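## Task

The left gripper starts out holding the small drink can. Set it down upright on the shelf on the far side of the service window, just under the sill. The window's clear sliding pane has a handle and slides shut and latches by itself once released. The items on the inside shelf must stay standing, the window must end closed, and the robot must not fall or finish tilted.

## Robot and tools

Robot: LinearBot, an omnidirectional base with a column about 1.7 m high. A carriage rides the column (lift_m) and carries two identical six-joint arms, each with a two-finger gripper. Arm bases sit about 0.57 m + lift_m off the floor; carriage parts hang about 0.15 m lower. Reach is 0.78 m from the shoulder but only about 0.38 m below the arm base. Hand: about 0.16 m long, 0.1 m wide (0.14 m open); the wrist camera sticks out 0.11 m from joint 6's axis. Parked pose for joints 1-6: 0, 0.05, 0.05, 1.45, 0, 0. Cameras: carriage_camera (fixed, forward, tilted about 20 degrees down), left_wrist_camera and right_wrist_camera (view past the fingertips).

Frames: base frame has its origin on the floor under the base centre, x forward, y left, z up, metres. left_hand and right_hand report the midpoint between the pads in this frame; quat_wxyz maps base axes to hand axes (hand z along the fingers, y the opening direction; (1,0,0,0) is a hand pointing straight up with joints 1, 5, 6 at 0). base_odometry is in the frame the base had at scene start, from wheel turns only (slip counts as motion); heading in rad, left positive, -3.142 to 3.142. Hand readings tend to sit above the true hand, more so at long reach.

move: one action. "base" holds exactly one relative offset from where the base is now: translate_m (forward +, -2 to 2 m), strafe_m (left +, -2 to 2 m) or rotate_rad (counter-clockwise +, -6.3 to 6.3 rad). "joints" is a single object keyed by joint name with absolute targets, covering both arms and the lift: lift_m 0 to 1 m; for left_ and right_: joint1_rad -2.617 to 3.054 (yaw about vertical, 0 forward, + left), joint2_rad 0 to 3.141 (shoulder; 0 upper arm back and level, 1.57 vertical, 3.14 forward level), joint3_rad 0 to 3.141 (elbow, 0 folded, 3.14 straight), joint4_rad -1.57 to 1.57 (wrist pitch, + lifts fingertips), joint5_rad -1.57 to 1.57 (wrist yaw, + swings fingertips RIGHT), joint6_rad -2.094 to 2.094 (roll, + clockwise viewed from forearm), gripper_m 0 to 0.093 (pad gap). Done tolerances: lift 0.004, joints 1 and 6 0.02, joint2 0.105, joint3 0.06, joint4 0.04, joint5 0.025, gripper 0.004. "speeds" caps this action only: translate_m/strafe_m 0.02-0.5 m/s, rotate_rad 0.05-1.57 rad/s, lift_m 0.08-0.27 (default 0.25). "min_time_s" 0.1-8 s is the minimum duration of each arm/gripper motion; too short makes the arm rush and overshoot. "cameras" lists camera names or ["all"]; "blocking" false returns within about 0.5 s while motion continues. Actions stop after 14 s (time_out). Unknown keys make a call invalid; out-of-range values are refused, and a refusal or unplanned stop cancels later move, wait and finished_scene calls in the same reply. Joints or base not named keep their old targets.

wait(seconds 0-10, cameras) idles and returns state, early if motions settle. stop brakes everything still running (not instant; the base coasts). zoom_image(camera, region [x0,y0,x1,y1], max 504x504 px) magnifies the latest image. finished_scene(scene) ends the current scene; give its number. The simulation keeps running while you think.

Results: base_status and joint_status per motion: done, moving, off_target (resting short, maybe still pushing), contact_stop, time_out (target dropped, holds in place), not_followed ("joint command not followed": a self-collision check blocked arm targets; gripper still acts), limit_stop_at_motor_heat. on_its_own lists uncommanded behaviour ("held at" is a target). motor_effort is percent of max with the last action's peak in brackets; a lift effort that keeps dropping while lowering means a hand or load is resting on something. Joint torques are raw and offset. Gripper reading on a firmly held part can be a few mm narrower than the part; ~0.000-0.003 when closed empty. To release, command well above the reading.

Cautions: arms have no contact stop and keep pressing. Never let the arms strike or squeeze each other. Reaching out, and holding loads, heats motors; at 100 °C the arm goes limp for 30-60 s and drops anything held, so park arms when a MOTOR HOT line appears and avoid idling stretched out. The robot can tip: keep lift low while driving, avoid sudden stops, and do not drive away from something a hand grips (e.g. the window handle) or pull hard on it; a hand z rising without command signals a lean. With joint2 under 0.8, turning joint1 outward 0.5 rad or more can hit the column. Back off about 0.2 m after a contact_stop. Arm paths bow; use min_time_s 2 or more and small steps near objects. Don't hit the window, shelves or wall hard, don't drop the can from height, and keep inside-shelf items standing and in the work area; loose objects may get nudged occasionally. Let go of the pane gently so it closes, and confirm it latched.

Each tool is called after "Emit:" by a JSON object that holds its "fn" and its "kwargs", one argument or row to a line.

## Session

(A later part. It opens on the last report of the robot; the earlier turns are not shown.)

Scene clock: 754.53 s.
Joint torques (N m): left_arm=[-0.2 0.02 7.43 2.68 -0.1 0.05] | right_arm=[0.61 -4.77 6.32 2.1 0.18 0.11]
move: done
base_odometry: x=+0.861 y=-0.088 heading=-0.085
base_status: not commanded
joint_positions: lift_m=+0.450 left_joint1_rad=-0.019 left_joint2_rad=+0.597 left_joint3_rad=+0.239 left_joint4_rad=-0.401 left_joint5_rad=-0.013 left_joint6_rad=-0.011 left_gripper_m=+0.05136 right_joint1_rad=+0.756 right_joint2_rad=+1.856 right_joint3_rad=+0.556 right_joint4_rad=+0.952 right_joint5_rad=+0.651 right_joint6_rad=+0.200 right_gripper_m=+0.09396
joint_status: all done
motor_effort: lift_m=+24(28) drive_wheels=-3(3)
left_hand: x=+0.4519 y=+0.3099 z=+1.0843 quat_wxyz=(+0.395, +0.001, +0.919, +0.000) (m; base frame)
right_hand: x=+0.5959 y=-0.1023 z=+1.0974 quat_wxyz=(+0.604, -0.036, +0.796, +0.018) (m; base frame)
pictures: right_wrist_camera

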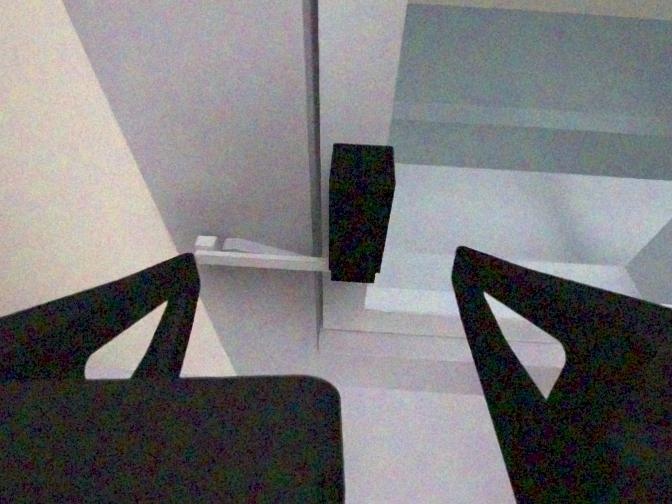

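Emit:
{"fn": "move", "kwargs": {
  "joints": {"right_joint1_rad": 0.694, "right_joint2_rad": 2.001, "right_joint3_rad": 0.730, "right_joint4_rad": 0.948, "right_joint5_rad": 0.66, "right_joint6_rad": 0.21},
  "min_time_s": 1.5,
  "cameras": ["right_wrist_camera"]
}}

Emit:
{"fn": "zoom_image", "kwargs": {
  "camera": "right_wrist_camera",
  "region": [150, 120, 500, 382]
}}

Scene clock: 791.50 s.
Joint torques (N m): left_arm=[-0.14 0.12 7.35 2.69 -0.09 0.04] | right_arm=[-0.92 -5.67 6.45 1.99 0.19 0.1]
move: done
base_odometry: x=+0.861 y=-0.088 heading=-0.085
base_status: not commanded
joint_positions: lift_m=+0.450 left_joint1_rad=-0.019 left_joint2_rad=+0.597 left_joint3_rad=+0.239 left_joint4_rad=-0.401 left_joint5_rad=-0.013 left_joint6_rad=-0.011 left_gripper_m=+0.05136 right_joint1_rad=+0.703 right_joint2_rad=+1.987 right_joint3_rad=+0.705 right_joint4_rad=+0.953 right_joint5_rad=+0.653 right_joint6_rad=+0.201 right_gripper_m=+0.09396
joint_status: all done
motor_effort: lift_m=+26(28) drive_wheels=-3(3)
left_hand: x=+0.4519 y=+0.3099 z=+1.0843 quat_wxyz=(+0.395, +0.001, +0.919, +0.000) (m; base frame)
right_hand: x=+0.6351 y=-0.0986 z=+1.0914 quat_wxyz=(+0.610, -0.011, +0.793, +0.006) (m; base frame)
pictures: right_wrist_camera

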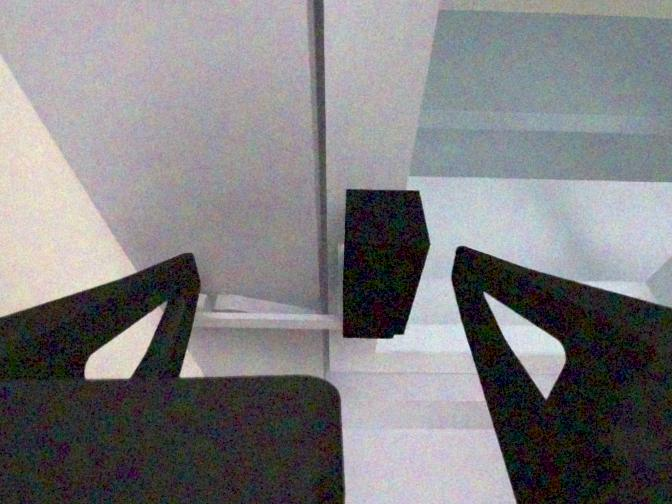

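Scaled by 1.440 from the camera's 672x504 image, which has a finer 960x720 frame.

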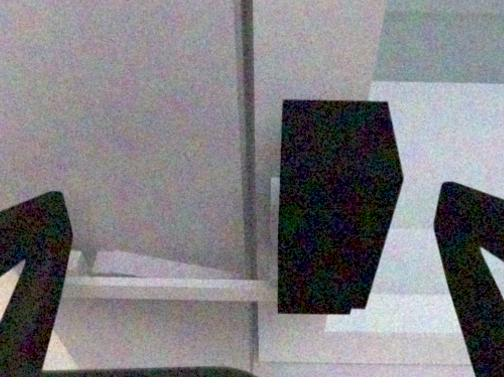

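Emit:
{"fn": "move", "kwargs": {
  "joints": {"right_gripper_m": 0.058},
  "base": {"strafe_m": -0.055},
  "speeds": {"strafe_m": 0.05},
  "cameras": ["right_wrist_camera", "carriage_camera"]
}}

Emit:
{"fn": "zoom_image", "kwargs": {
  "camera": "right_wrist_camera",
  "region": [150, 120, 500, 382]
}}

Scene clock: 832.10 s.
Joint torques (N m): left_arm=[-0.21 0.09 7.5 2.73 -0.11 0.06] | right_arm=[-0.91 -5.7 6.16 2 0.28 0.08]
move: done
base_odometry: x=+0.856 y=-0.143 heading=-0.085
base_status: done
joint_positions: lift_m=+0.450 left_joint1_rad=-0.019 left_joint2_rad=+0.597 left_joint3_rad=+0.239 left_joint4_rad=-0.401 left_joint5_rad=-0.013 left_joint6_rad=-0.011 left_gripper_m=+0.05136 right_joint1_rad=+0.703 right_joint2_rad=+1.987 right_joint3_rad=+0.710 right_joint4_rad=+0.953 right_joint5_rad=+0.644 right_joint6_rad=+0.203 right_gripper_m=+0.05808
joint_status: all done
motor_effort: lift_m=+25(28) drive_wheels=-2(5)
left_hand: x=+0.4518 y=+0.3099 z=+1.0843 quat_wxyz=(+0.395, +0.001, +0.919, +0.000) (m; base frame)
right_hand: x=+0.6361 y=-0.0961 z=+1.0927 quat_wxyz=(+0.610, -0.012, +0.792, +0.011) (m; base frame)
pictures: carriage_camera, right_wrist_camera

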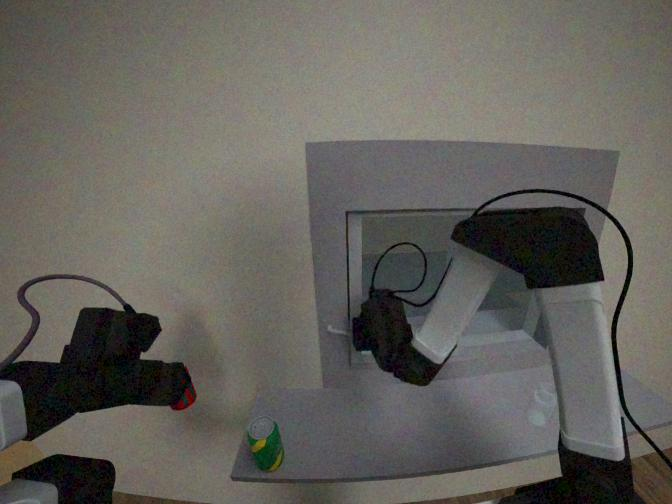

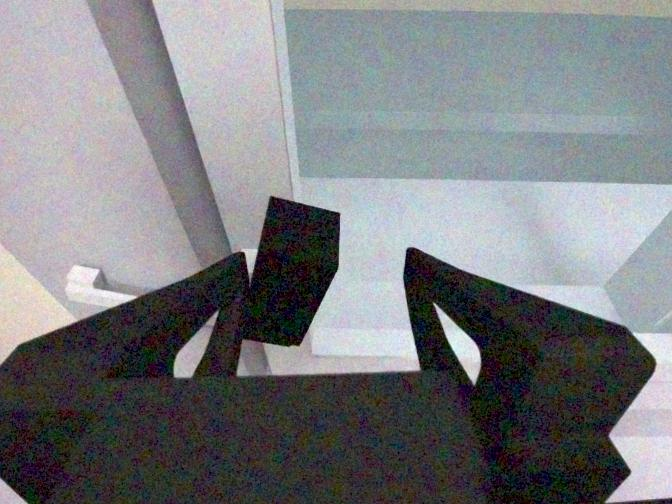

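Scaled by 1.440 from the camera's 672x504 image, which has a finer 960x720 frame.

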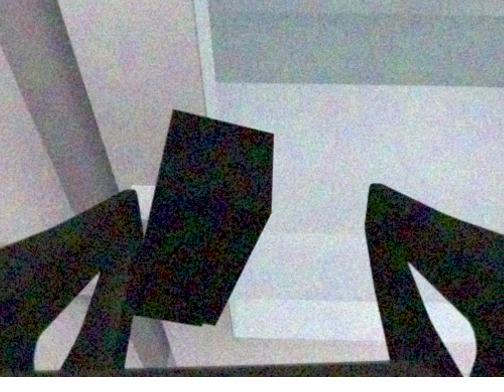

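Emit:
{"fn": "move", "kwargs": {
  "base": {"strafe_m": -0.05},
  "speeds": {"strafe_m": 0.05},
  "cameras": ["right_wrist_camera", "carriage_camera"]
}}

Emit:
{"fn": "zoom_image", "kwargs": {
  "camera": "right_wrist_camera",
  "region": [0, 120, 350, 382]
}}

Scene clock: 841.90 s.
Joint torques (N m): left_arm=[-0.13 0.13 7.46 2.72 -0.07 0.05] | right_arm=[-0.79 -5.67 5.87 1.95 0.31 0.07]
move: done
base_odometry: x=+0.852 y=-0.193 heading=-0.085
base_status: done
joint_positions: lift_m=+0.450 left_joint1_rad=-0.019 left_joint2_rad=+0.597 left_joint3_rad=+0.239 left_joint4_rad=-0.401 left_joint5_rad=-0.013 left_joint6_rad=-0.011 left_gripper_m=+0.05136 right_joint1_rad=+0.703 right_joint2_rad=+1.987 right_joint3_rad=+0.713 right_joint4_rad=+0.955 right_joint5_rad=+0.642 right_joint6_rad=+0.203 right_gripper_m=+0.05808
joint_status: not commanded
motor_effort: lift_m=+24(27) drive_wheels=-3(6)
left_hand: x=+0.4518 y=+0.3099 z=+1.0843 quat_wxyz=(+0.395, +0.001, +0.919, +0.000) (m; base frame)
right_hand: x=+0.6368 y=-0.0951 z=+1.0941 quat_wxyz=(+0.612, -0.011, +0.791, +0.014) (m; base frame)
pictures: carriage_camera, right_wrist_camera

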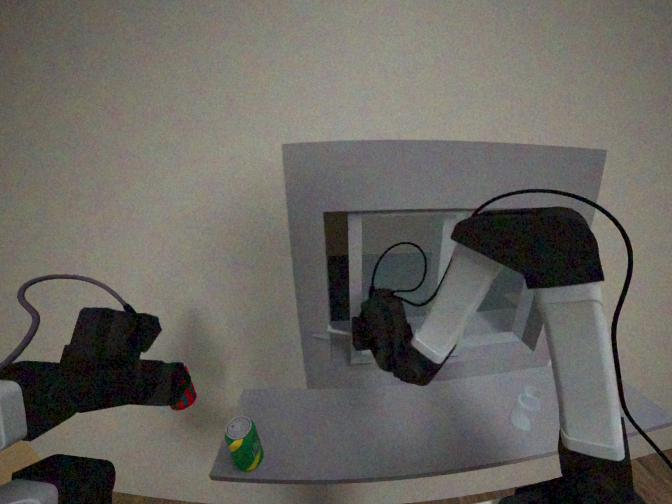

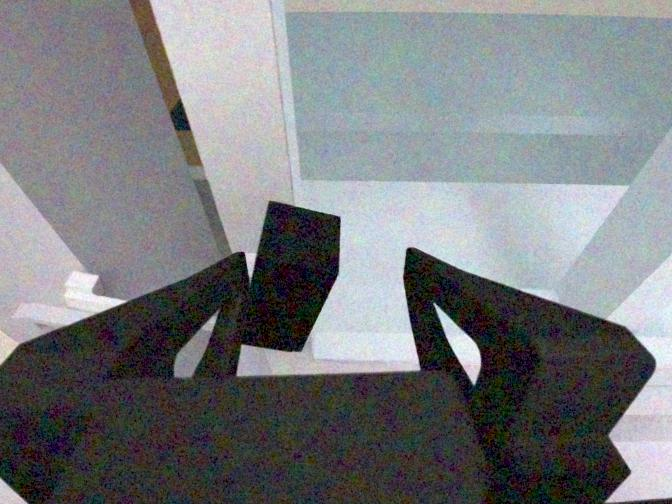

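Scaled by 1.440 from the camera's 672x504 image, which has a finer 960x720 frame.

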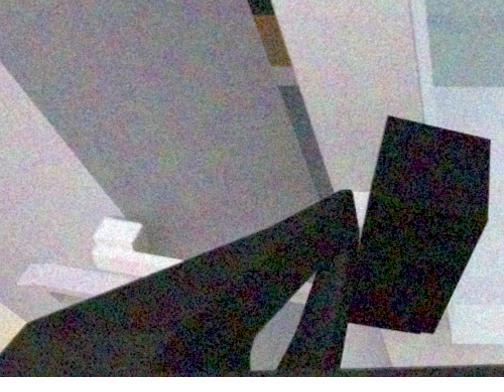

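Emit:
{"fn": "move", "kwargs": {
  "base": {"strafe_m": -0.12},
  "speeds": {"strafe_m": 0.06},
  "cameras": ["right_wrist_camera", "carriage_camera"]
}}

Scene clock: 851.30 s.
Joint torques (N m): left_arm=[-0.16 0.18 7.43 2.68 -0.11 0.06] | right_arm=[-0.94 -5.68 5.82 1.99 0.26 0.07]
move: done
base_odometry: x=+0.842 y=-0.313 heading=-0.084
base_status: done
joint_positions: lift_m=+0.450 left_joint1_rad=-0.019 left_joint2_rad=+0.597 left_joint3_rad=+0.239 left_joint4_rad=-0.401 left_joint5_rad=-0.013 left_joint6_rad=-0.011 left_gripper_m=+0.05136 right_joint1_rad=+0.703 right_joint2_rad=+1.987 right_joint3_rad=+0.713 right_joint4_rad=+0.957 right_joint5_rad=+0.643 right_joint6_rad=+0.204 right_gripper_m=+0.05808
joint_status: not commanded
motor_effort: lift_m=+24(27) drive_wheels=-2(7)
left_hand: x=+0.4518 y=+0.3099 z=+1.0843 quat_wxyz=(+0.395, +0.001, +0.919, +0.000) (m; base frame)
right_hand: x=+0.6369 y=-0.0952 z=+1.0945 quat_wxyz=(+0.612, -0.010, +0.790, +0.014) (m; base frame)
pictures: carriage_camera, right_wrist_camera

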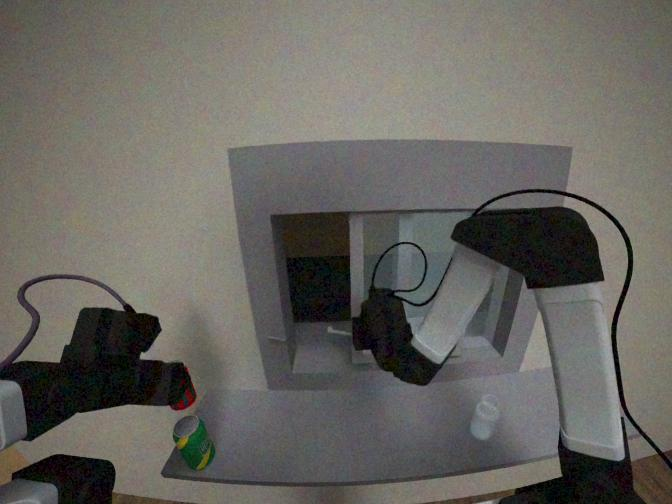

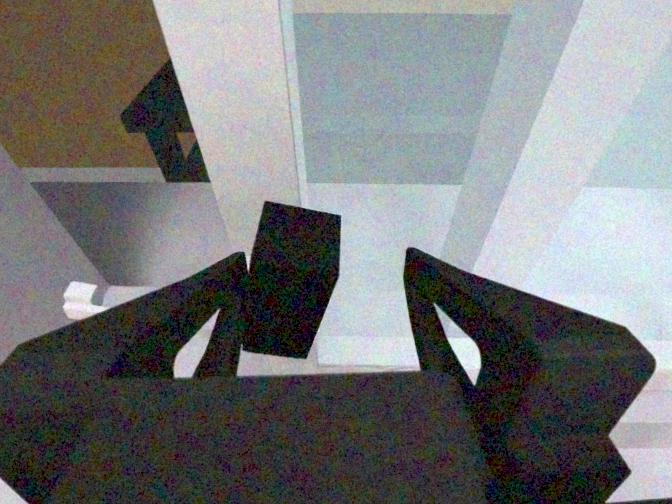

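Emit:
{"fn": "move", "kwargs": {
  "base": {"strafe_m": -0.1},
  "speeds": {"strafe_m": 0.06},
  "cameras": ["right_wrist_camera", "carriage_camera", "left_wrist_camera"]
}}

Emit:
{"fn": "zoom_image", "kwargs": {
  "camera": "carriage_camera",
  "region": [190, 190, 440, 400]
}}

Scene clock: 857.93 s.
Joint torques (N m): left_arm=[-0.17 0.05 7.41 2.7 -0.09 0.06] | right_arm=[-0.85 -5.72 5.97 1.95 0.28 0.06]
move: done
base_odometry: x=+0.834 y=-0.412 heading=-0.084
base_status: done
joint_positions: lift_m=+0.450 left_joint1_rad=-0.019 left_joint2_rad=+0.597 left_joint3_rad=+0.239 left_joint4_rad=-0.401 left_joint5_rad=-0.013 left_joint6_rad=-0.011 left_gripper_m=+0.05136 right_joint1_rad=+0.703 right_joint2_rad=+1.987 right_joint3_rad=+0.713 right_joint4_rad=+0.957 right_joint5_rad=+0.643 right_joint6_rad=+0.204 right_gripper_m=+0.05808
joint_status: not commanded
motor_effort: lift_m=+25(28) drive_wheels=-2(8)
left_hand: x=+0.4518 y=+0.3099 z=+1.0843 quat_wxyz=(+0.395, +0.001, +0.919, +0.000) (m; base frame)
right_hand: x=+0.6369 y=-0.0951 z=+1.0946 quat_wxyz=(+0.612, -0.010, +0.790, +0.014) (m; base frame)
pictures: carriage_camera, left_wrist_camera, right_wrist_camera

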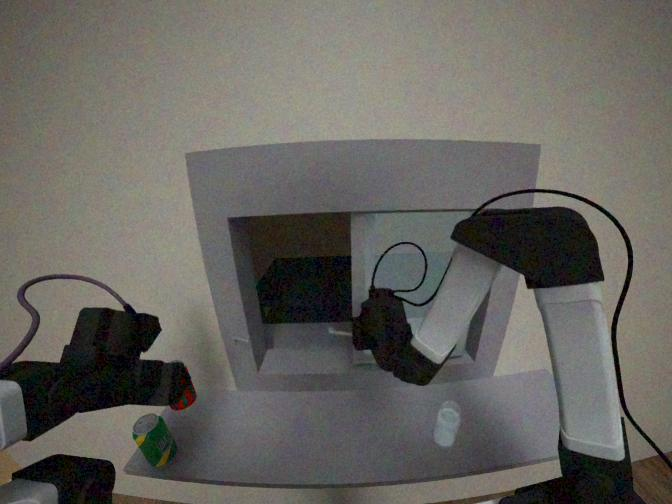

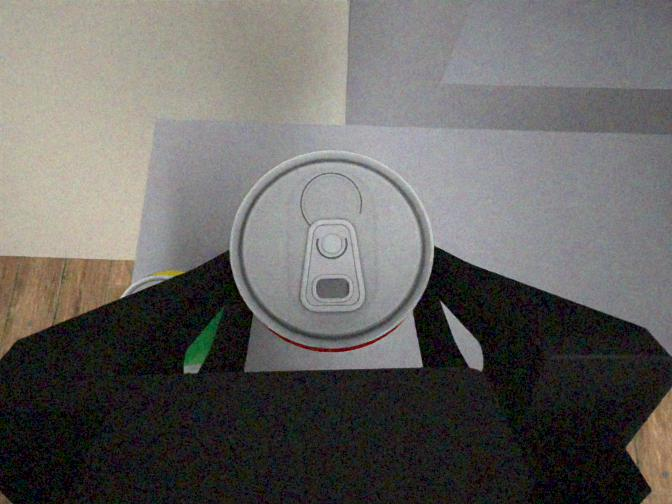

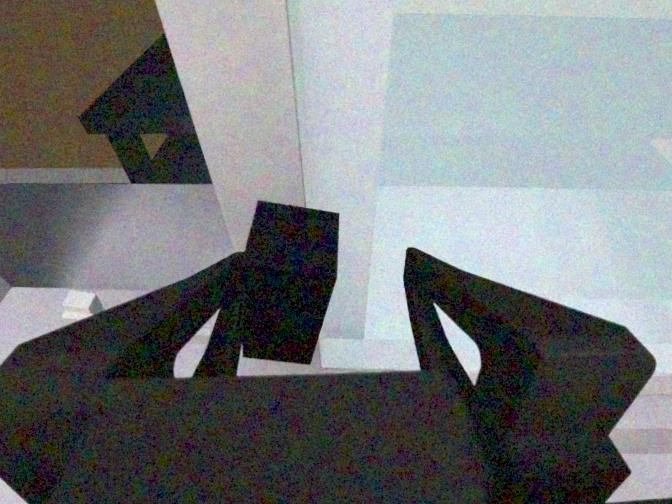

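Scaled by 2.016 from the camera's 672x504 image, which has a finer 960x720 frame.

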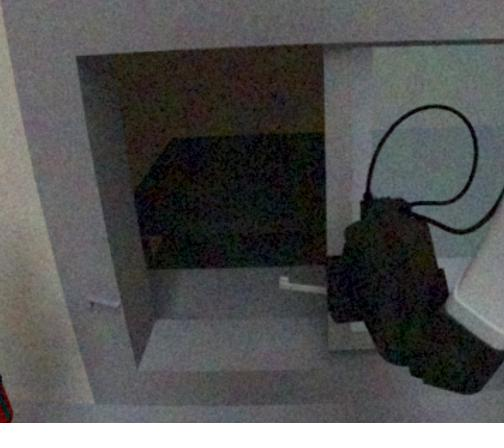

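Emit:
{"fn": "zoom_image", "kwargs": {
  "camera": "right_wrist_camera",
  "region": [0, 120, 260, 380]
}}

Emit:
{"fn": "zoom_image", "kwargs": {
  "camera": "carriage_camera",
  "region": [220, 300, 380, 400]
}}

Emit:
{"fn": "zoom_image", "kwargs": {
  "camera": "left_wrist_camera",
  "region": [330, 0, 672, 180]
}}

Scaled by 1.938 from the camera's 672x504 image, which has a finer 960x720 frame.

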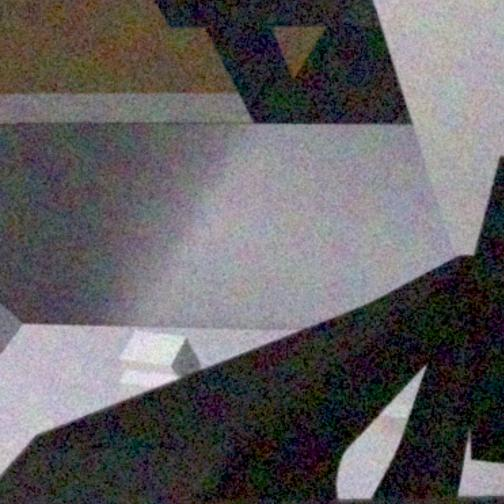

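Scaled by 3.150 from the camera's 672x504 image, which has a finer 960x720 frame.

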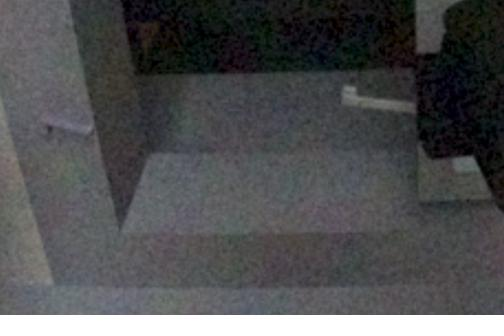

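Scaled by 1.474 from the camera's 672x504 image, which has a finer 960x720 frame.

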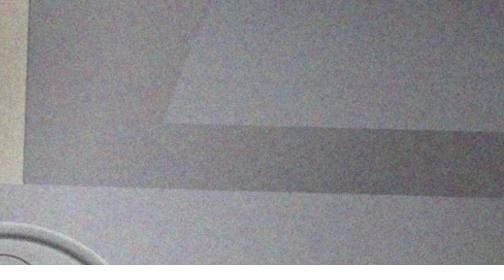

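Emit:
{"fn": "move", "kwargs": {
  "joints": {"left_joint1_rad": -0.67, "left_joint2_rad": 1.485, "left_joint3_rad": 0.835, "left_joint4_rad": -0.18, "left_joint5_rad": -0.4, "left_joint6_rad": -0.411},
  "min_time_s": 2.5,
  "cameras": ["carriage_camera", "left_wrist_camera", "right_wrist_camera"]
}}

Scene clock: 959.03 s.
Joint torques (N m): left_arm=[-0.76 -4.55 8.69 2.43 -0.63 -0.08] | right_arm=[-0.91 -5.71 5.85 1.94 0.3 0.06]
move: off_target
base_odometry: x=+0.834 y=-0.412 heading=-0.084
base_status: not commanded
joint_positions: lift_m=+0.450 left_joint1_rad=-0.664 left_joint2_rad=+1.481 left_joint3_rad=+0.801 left_joint4_rad=-0.223 left_joint5_rad=-0.373 left_joint6_rad=-0.398 left_gripper_m=+0.05136 right_joint1_rad=+0.703 right_joint2_rad=+1.987 right_joint3_rad=+0.713 right_joint4_rad=+0.957 right_joint5_rad=+0.641 right_joint6_rad=+0.204 right_gripper_m=+0.05808
joint_status: left_joint4_rad off_target (ended at -0.224, target -0.180); left_joint5_rad off_target (ended at -0.372, target -0.400); the others done
motor_effort: lift_m=+27(29) drive_wheels=-1(2)
left_hand: x=+0.5509 y=+0.1334 z=+1.1066 quat_wxyz=(+0.366, +0.063, +0.928, -0.012) (m; base frame)
right_hand: x=+0.6369 y=-0.0948 z=+1.0945 quat_wxyz=(+0.612, -0.011, +0.790, +0.015) (m; base frame)
pictures: carriage_camera, left_wrist_camera, right_wrist_camera

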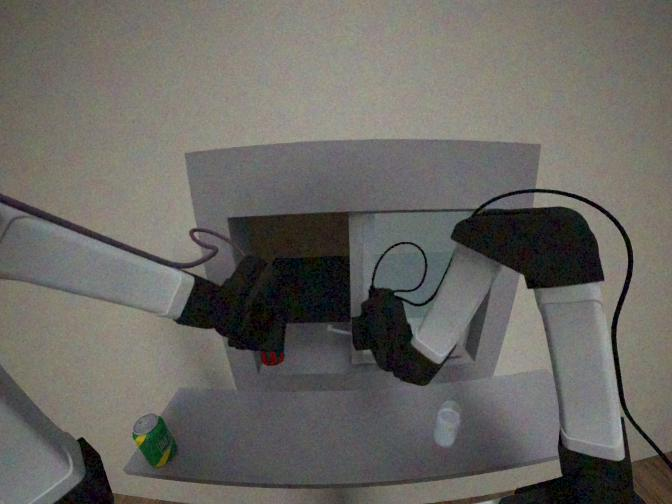

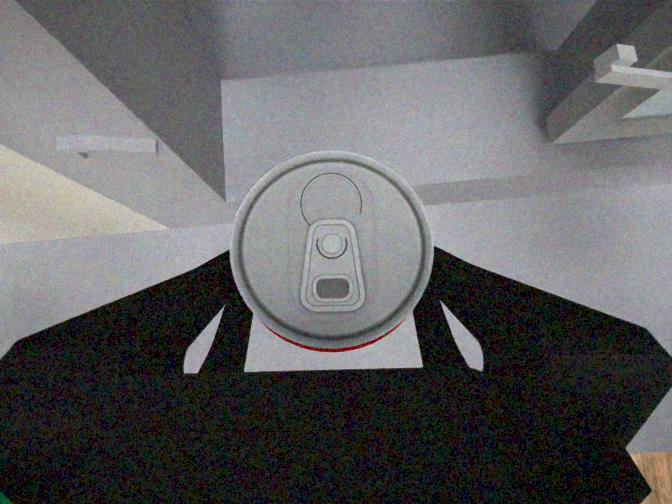

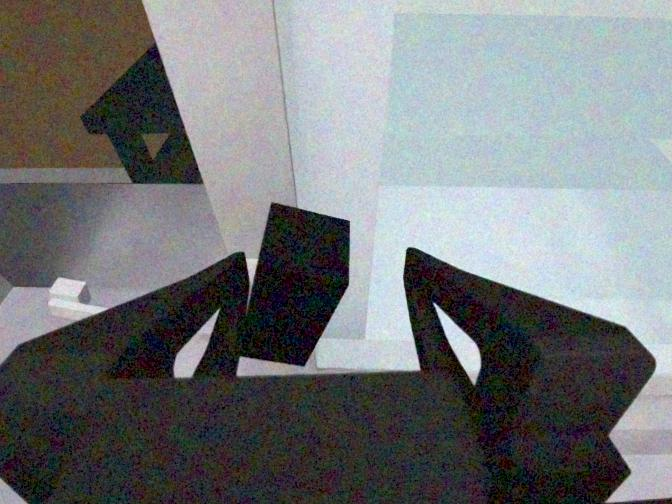

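Emit:
{"fn": "move", "kwargs": {
  "joints": {"left_joint1_rad": -0.455, "left_joint2_rad": 2.037, "left_joint3_rad": 1.38, "left_joint4_rad": -0.075, "left_joint5_rad": -0.29, "left_joint6_rad": -0.29},
  "min_time_s": 2,
  "cameras": ["carriage_camera", "left_wrist_camera"]
}}

Scene clock: 981.10 s.
Joint torques (N m): left_arm=[0.49 -8.38 8.81 2.67 -0.11 0.22] | right_arm=[-0.92 -5.71 5.85 1.95 0.3 0.06]
move: off_target
base_odometry: x=+0.834 y=-0.412 heading=-0.084
base_status: not commanded
joint_positions: lift_m=+0.450 left_joint1_rad=-0.461 left_joint2_rad=+2.032 left_joint3_rad=+1.346 left_joint4_rad=-0.123 left_joint5_rad=-0.299 left_joint6_rad=-0.303 left_gripper_m=+0.05136 right_joint1_rad=+0.703 right_joint2_rad=+1.987 right_joint3_rad=+0.713 right_joint4_rad=+0.957 right_joint5_rad=+0.641 right_joint6_rad=+0.204 right_gripper_m=+0.05808
joint_status: left_joint4_rad off_target (ended at -0.123, target -0.075); the others done
motor_effort: lift_m=+24(29) drive_wheels=-1(1)
left_hand: x=+0.7180 y=+0.1217 z=+1.0899 quat_wxyz=(+0.393, +0.017, +0.920, -0.009) (m; base frame)
right_hand: x=+0.6369 y=-0.0948 z=+1.0945 quat_wxyz=(+0.612, -0.011, +0.790, +0.015) (m; base frame)
pictures: carriage_camera, left_wrist_camera

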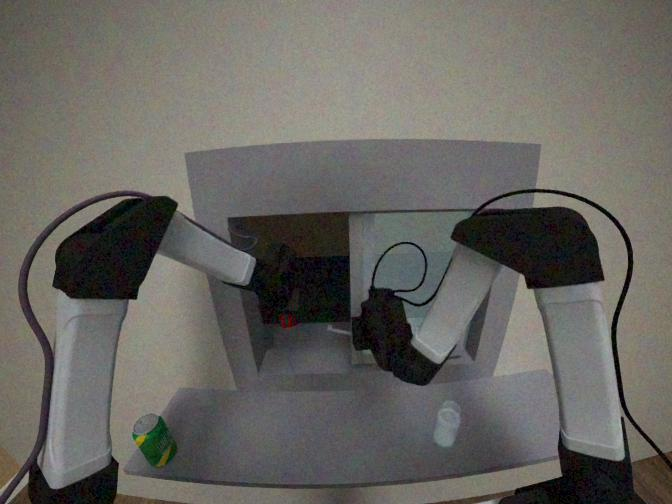

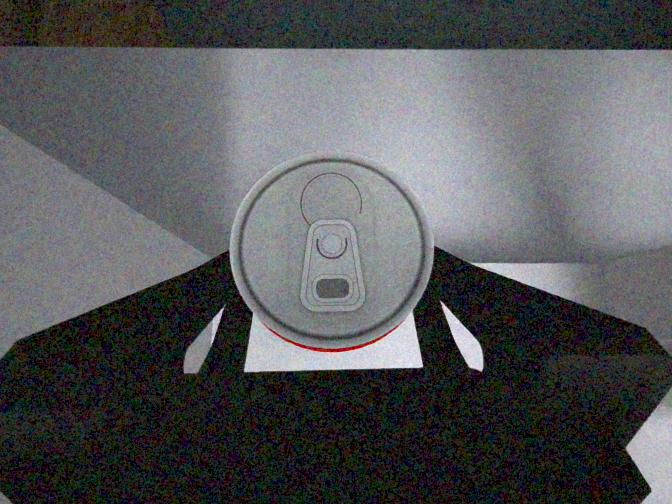

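Emit:
{"fn": "move", "kwargs": {
  "joints": {"left_joint1_rad": -0.341, "left_joint2_rad": 2.583, "left_joint3_rad": 2.176, "left_joint4_rad": -0.305, "left_joint5_rad": -0.243, "left_joint6_rad": -0.232},
  "min_time_s": 2,
  "cameras": ["carriage_camera", "left_wrist_camera", "right_wrist_camera"]
}}

Scene clock: 994.53 s.
Joint torques (N m): left_arm=[0.47 -11.64 9.31 2.54 -0.11 0.22] | right_arm=[-0.91 -5.71 5.83 1.95 0.3 0.06]
move: done
base_odometry: x=+0.834 y=-0.412 heading=-0.084
base_status: not commanded
joint_positions: lift_m=+0.450 left_joint1_rad=-0.347 left_joint2_rad=+2.578 left_joint3_rad=+2.139 left_joint4_rad=-0.337 left_joint5_rad=-0.253 left_joint6_rad=-0.245 left_gripper_m=+0.05136 right_joint1_rad=+0.703 right_joint2_rad=+1.987 right_joint3_rad=+0.713 right_joint4_rad=+0.957 right_joint5_rad=+0.641 right_joint6_rad=+0.204 right_gripper_m=+0.05808
joint_status: all done
motor_effort: lift_m=+25(27) drive_wheels=-1(1)
left_hand: x=+0.8587 y=+0.1272 z=+1.0581 quat_wxyz=(+0.402, -0.002, +0.916, -0.001) (m; base frame)
right_hand: x=+0.6369 y=-0.0948 z=+1.0945 quat_wxyz=(+0.612, -0.011, +0.790, +0.015) (m; base frame)
pictures: carriage_camera, left_wrist_camera, right_wrist_camera

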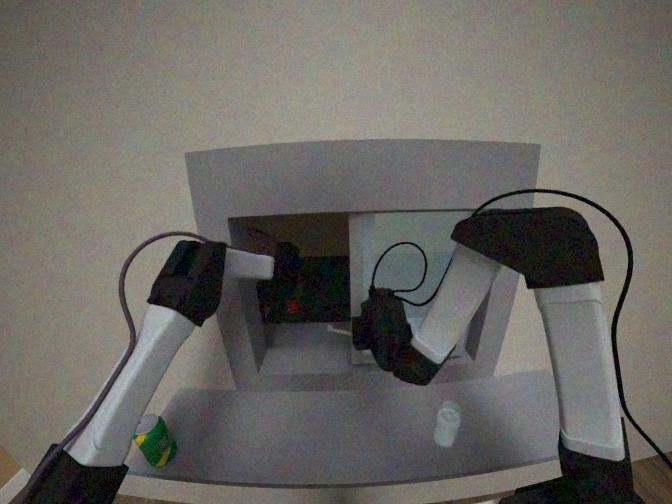

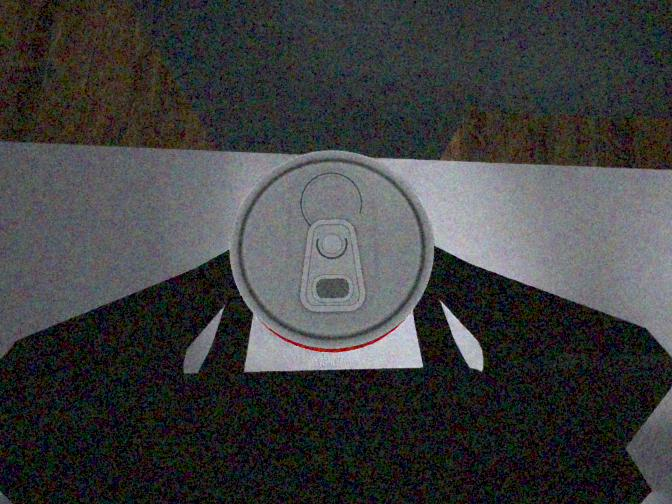

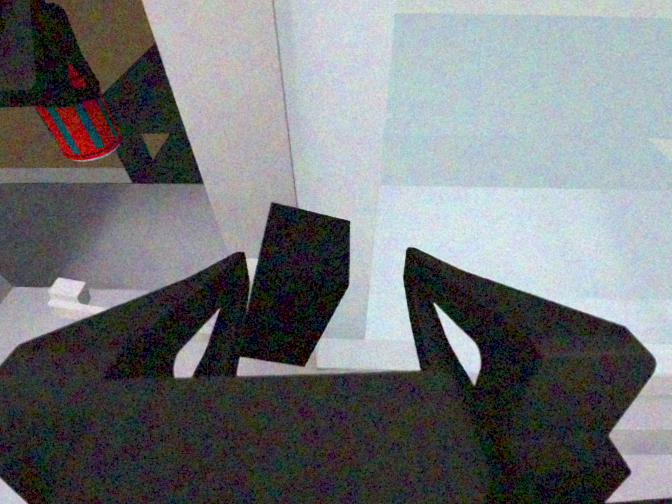

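Emit:
{"fn": "zoom_image", "kwargs": {
  "camera": "carriage_camera",
  "region": [230, 200, 370, 390]
}}

Emit:
{"fn": "zoom_image", "kwargs": {
  "camera": "right_wrist_camera",
  "region": [0, 0, 260, 320]
}}

Scaled by 2.653 from the camera's 672x504 image, which has a finer 960x720 frame.

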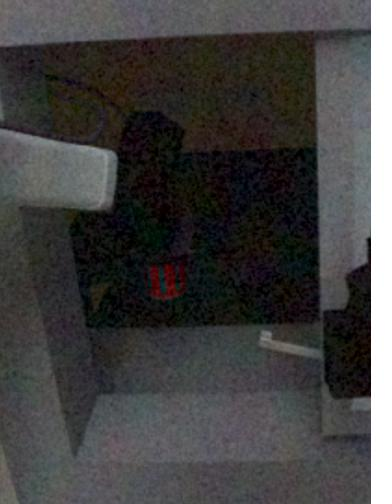

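Scaled by 1.575 from the camera's 672x504 image, which has a finer 960x720 frame.

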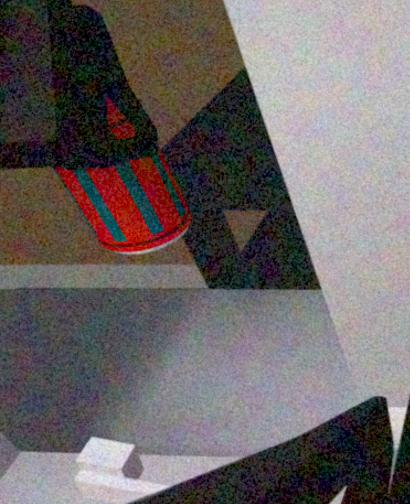

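Emit:
{"fn": "move", "kwargs": {
  "joints": {"left_joint1_rad": -0.341, "left_joint2_rad": 2.738, "left_joint3_rad": 2.123, "left_joint4_rad": -0.108, "left_joint5_rad": -0.243, "left_joint6_rad": -0.232},
  "min_time_s": 2,
  "cameras": ["left_wrist_camera", "right_wrist_camera"]
}}

Emit:
{"fn": "zoom_image", "kwargs": {
  "camera": "right_wrist_camera",
  "region": [0, 60, 260, 320]
}}

Scene clock: 1019.03 s.
Joint torques (N m): left_arm=[0.42 -12.07 6.34 2.74 -0.09 0.22] | right_arm=[-0.91 -5.71 5.86 1.95 0.3 0.06]
move: off_target
base_odometry: x=+0.834 y=-0.412 heading=-0.084
base_status: not commanded
joint_positions: lift_m=+0.450 left_joint1_rad=-0.347 left_joint2_rad=+2.732 left_joint3_rad=+2.119 left_joint4_rad=-0.158 left_joint5_rad=-0.253 left_joint6_rad=-0.245 left_gripper_m=+0.05136 right_joint1_rad=+0.703 right_joint2_rad=+1.987 right_joint3_rad=+0.713 right_joint4_rad=+0.957 right_joint5_rad=+0.641 right_joint6_rad=+0.204 right_gripper_m=+0.05808
joint_status: left_joint4_rad off_target (ended at -0.158, target -0.108); the others done
motor_effort: lift_m=+26(27) drive_wheels=-1(1)
left_hand: x=+0.8656 y=+0.1246 z=+0.9806 quat_wxyz=(+0.403, -0.002, +0.915, -0.002) (m; base frame)
right_hand: x=+0.6369 y=-0.0948 z=+1.0945 quat_wxyz=(+0.612, -0.011, +0.790, +0.015) (m; base frame)
pictures: left_wrist_camera, right_wrist_camera

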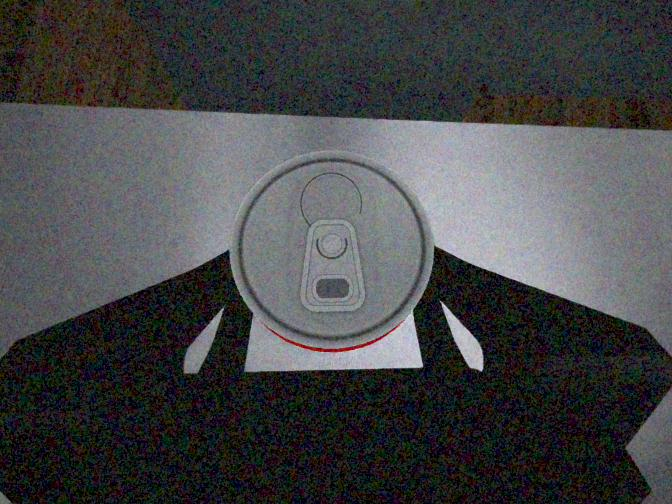

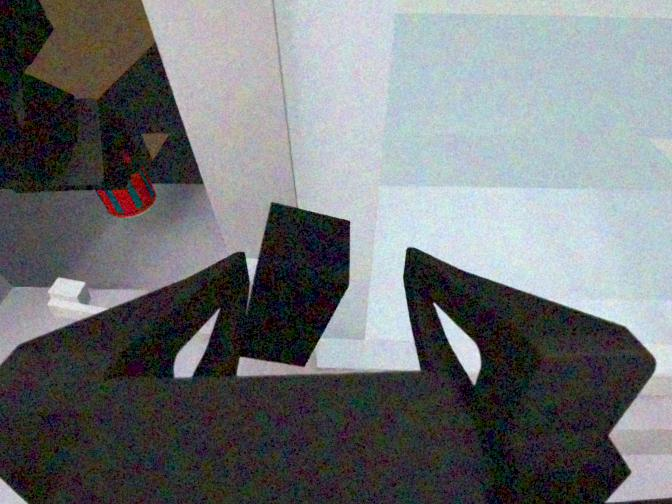

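Scaled by 1.938 from the camera's 672x504 image, which has a finer 960x720 frame.

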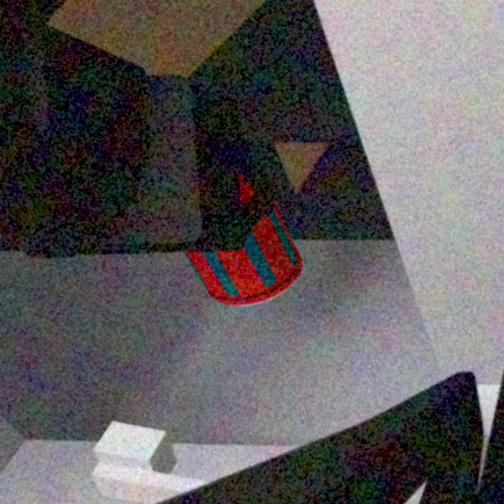

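Emit:
{"fn": "move", "kwargs": {
  "joints": {"left_joint1_rad": -0.341, "left_joint2_rad": 2.740, "left_joint3_rad": 2.097, "left_joint4_rad": -0.100, "left_joint5_rad": -0.243, "left_joint6_rad": -0.232},
  "min_time_s": 1.5,
  "cameras": ["right_wrist_camera", "left_wrist_camera"]
}}

Scene clock: 1037.87 s.
Joint torques (N m): left_arm=[0.57 -11.73 6.24 2.7 -0.1 0.23] | right_arm=[-0.92 -5.7 5.86 1.94 0.3 0.06]
move: off_target
base_odometry: x=+0.834 y=-0.412 heading=-0.084
base_status: not commanded
joint_positions: lift_m=+0.450 left_joint1_rad=-0.347 left_joint2_rad=+2.732 left_joint3_rad=+2.093 left_joint4_rad=-0.149 left_joint5_rad=-0.253 left_joint6_rad=-0.245 left_gripper_m=+0.05136 right_joint1_rad=+0.703 right_joint2_rad=+1.987 right_joint3_rad=+0.713 right_joint4_rad=+0.957 right_joint5_rad=+0.641 right_joint6_rad=+0.204 right_gripper_m=+0.05808
joint_status: left_joint4_rad off_target (ended at -0.149, target -0.100); the others done
motor_effort: lift_m=+25(28) drive_wheels=-1(1)
left_hand: x=+0.8606 y=+0.1265 z=+0.9716 quat_wxyz=(+0.396, -0.001, +0.918, +0.001) (m; base frame)
right_hand: x=+0.6369 y=-0.0948 z=+1.0945 quat_wxyz=(+0.612, -0.011, +0.790, +0.015) (m; base frame)
pictures: left_wrist_camera, right_wrist_camera

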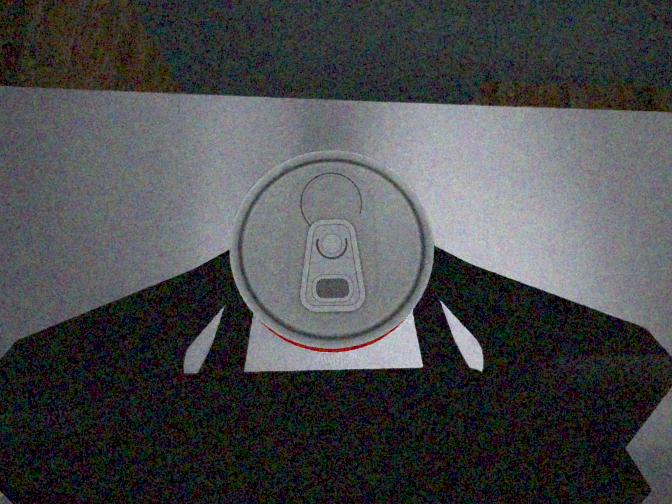

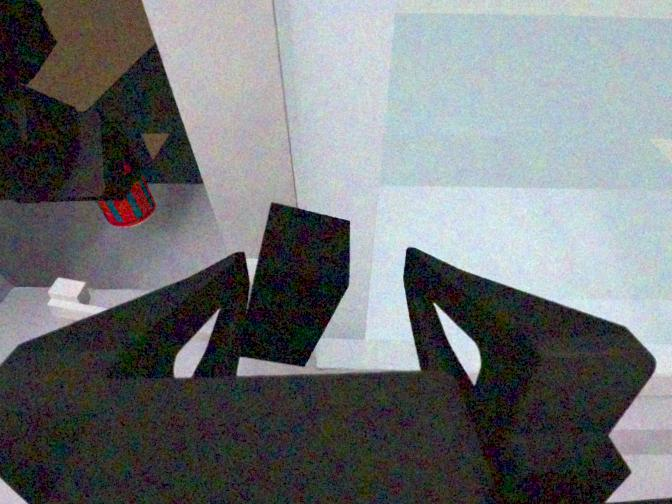

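Emit:
{"fn": "zoom_image", "kwargs": {
  "camera": "right_wrist_camera",
  "region": [40, 120, 240, 270]
}}

Emit:
{"fn": "move", "kwargs": {
  "joints": {"left_joint1_rad": -0.341, "left_joint2_rad": 2.769, "left_joint3_rad": 2.097, "left_joint4_rad": -0.072, "left_joint5_rad": -0.243, "left_joint6_rad": -0.232},
  "min_time_s": 1.5,
  "cameras": ["right_wrist_camera"]
}}

Emit:
{"fn": "zoom_image", "kwargs": {
  "camera": "right_wrist_camera",
  "region": [40, 120, 240, 270]
}}

Scaled by 2.520 from the camera's 672x504 image, which has a finer 960x720 frame.

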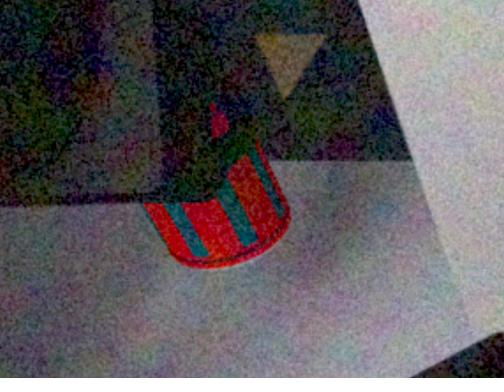

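Scene clock: 1044.77 s.
Joint torques (N m): left_arm=[0.43 -11.96 6.09 2.69 -0.11 0.21] | right_arm=[-0.92 -5.71 5.86 1.95 0.31 0.06]
move: off_target
base_odometry: x=+0.834 y=-0.412 heading=-0.084
base_status: not commanded
joint_positions: lift_m=+0.450 left_joint1_rad=-0.347 left_joint2_rad=+2.762 left_joint3_rad=+2.093 left_joint4_rad=-0.121 left_joint5_rad=-0.253 left_joint6_rad=-0.245 left_gripper_m=+0.05136 right_joint1_rad=+0.703 right_joint2_rad=+1.987 right_joint3_rad=+0.713 right_joint4_rad=+0.957 right_joint5_rad=+0.641 right_joint6_rad=+0.204 right_gripper_m=+0.05808
joint_status: left_joint4_rad off_target (ended at -0.121, target -0.072); the others done
motor_effort: lift_m=+25(27) drive_wheels=-1(1)
left_hand: x=+0.8603 y=+0.1266 z=+0.9569 quat_wxyz=(+0.395, -0.001, +0.919, +0.001) (m; base frame)
right_hand: x=+0.6369 y=-0.0948 z=+1.0945 quat_wxyz=(+0.612, -0.011, +0.790, +0.015) (m; base frame)
pictures: right_wrist_camera

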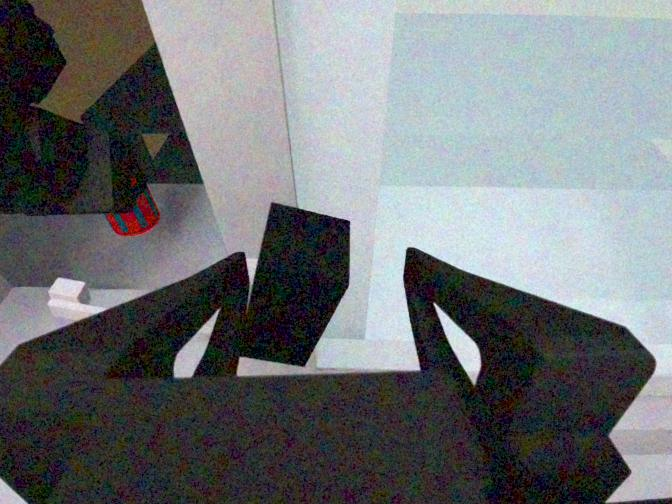

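Scaled by 2.520 from the camera's 672x504 image, which has a finer 960x720 frame.

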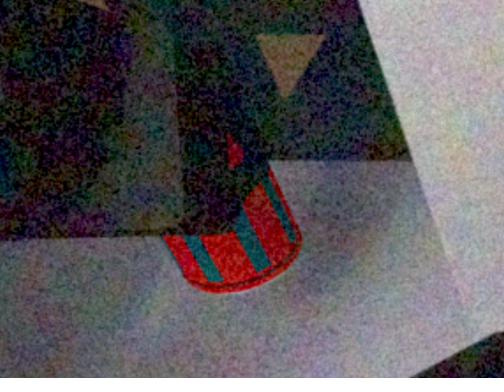

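Emit:
{"fn": "move", "kwargs": {
  "joints": {"left_joint1_rad": -0.341, "left_joint2_rad": 2.782, "left_joint3_rad": 2.097, "left_joint4_rad": -0.059, "left_joint5_rad": -0.243, "left_joint6_rad": -0.232},
  "min_time_s": 1.0,
  "cameras": []
}}

Emit:
{"fn": "move", "kwargs": {
  "joints": {"left_joint1_rad": -0.341, "left_joint2_rad": 2.795, "left_joint3_rad": 2.097, "left_joint4_rad": -0.046, "left_joint5_rad": -0.243, "left_joint6_rad": -0.232},
  "min_time_s": 1.0,
  "cameras": ["right_wrist_camera", "left_wrist_camera"]
}}

Emit:
{"fn": "zoom_image", "kwargs": {
  "camera": "right_wrist_camera",
  "region": [40, 120, 240, 270]
}}

Scene clock: 1068.13 s.
Joint torques (N m): left_arm=[0.42 -11.82 6.05 2.7 -0.09 0.18] | right_arm=[-0.92 -5.71 5.85 1.95 0.3 0.07]
move: off_target
base_odometry: x=+0.834 y=-0.412 heading=-0.084
base_status: not commanded
joint_positions: lift_m=+0.450 left_joint1_rad=-0.347 left_joint2_rad=+2.776 left_joint3_rad=+2.093 left_joint4_rad=-0.108 left_joint5_rad=-0.253 left_joint6_rad=-0.245 left_gripper_m=+0.05136 right_joint1_rad=+0.703 right_joint2_rad=+1.987 right_joint3_rad=+0.713 right_joint4_rad=+0.957 right_joint5_rad=+0.641 right_joint6_rad=+0.204 right_gripper_m=+0.05808
joint_status: left_joint4_rad off_target (ended at -0.108, target -0.059); the others done
motor_effort: lift_m=+26(28) drive_wheels=-1(1)
left_hand: x=+0.8601 y=+0.1266 z=+0.9505 quat_wxyz=(+0.395, -0.001, +0.919, +0.002) (m; base frame)
right_hand: x=+0.6369 y=-0.0948 z=+1.0945 quat_wxyz=(+0.612, -0.011, +0.790, +0.015) (m; base frame)
pictures: none
No camera images: "cameras" was empty.

Scene clock: 1069.43 s.
Joint torques (N m): left_arm=[0.5 -11.82 6.04 2.69 -0.1 0.21] | right_arm=[-0.92 -5.71 5.86 1.95 0.3 0.06]
move: off_target
base_odometry: x=+0.834 y=-0.412 heading=-0.084
base_status: not commanded
joint_positions: lift_m=+0.450 left_joint1_rad=-0.347 left_joint2_rad=+2.789 left_joint3_rad=+2.093 left_joint4_rad=-0.095 left_joint5_rad=-0.253 left_joint6_rad=-0.245 left_gripper_m=+0.05136 right_joint1_rad=+0.703 right_joint2_rad=+1.987 right_joint3_rad=+0.713 right_joint4_rad=+0.957 right_joint5_rad=+0.641 right_joint6_rad=+0.204 right_gripper_m=+0.05808
joint_status: left_joint4_rad off_target (ended at -0.095, target -0.046); the others done
motor_effort: lift_m=+25(27) drive_wheels=-1(1)
left_hand: x=+0.8599 y=+0.1267 z=+0.9444 quat_wxyz=(+0.395, -0.001, +0.919, +0.002) (m; base frame)
right_hand: x=+0.6369 y=-0.0948 z=+1.0945 quat_wxyz=(+0.612, -0.011, +0.790, +0.015) (m; base frame)
pictures: left_wrist_camera, right_wrist_camera

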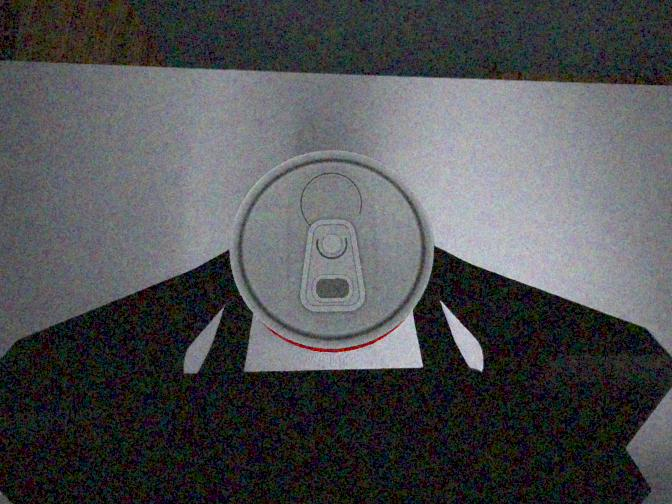

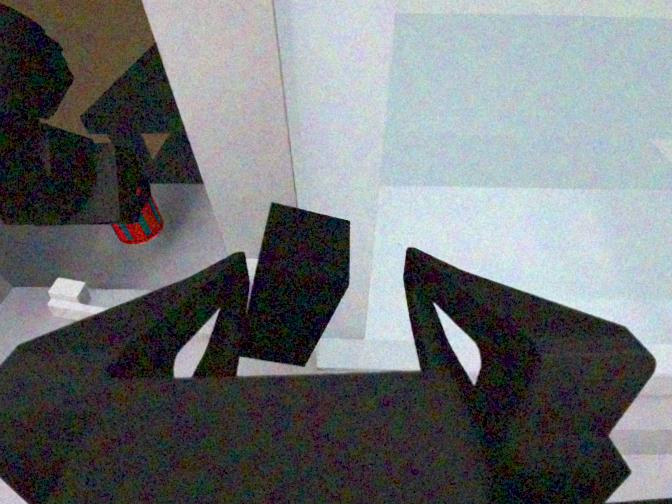

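Scaled by 2.520 from the camera's 672x504 image, which has a finer 960x720 frame.

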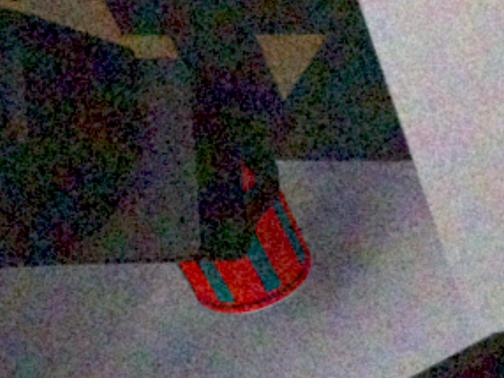

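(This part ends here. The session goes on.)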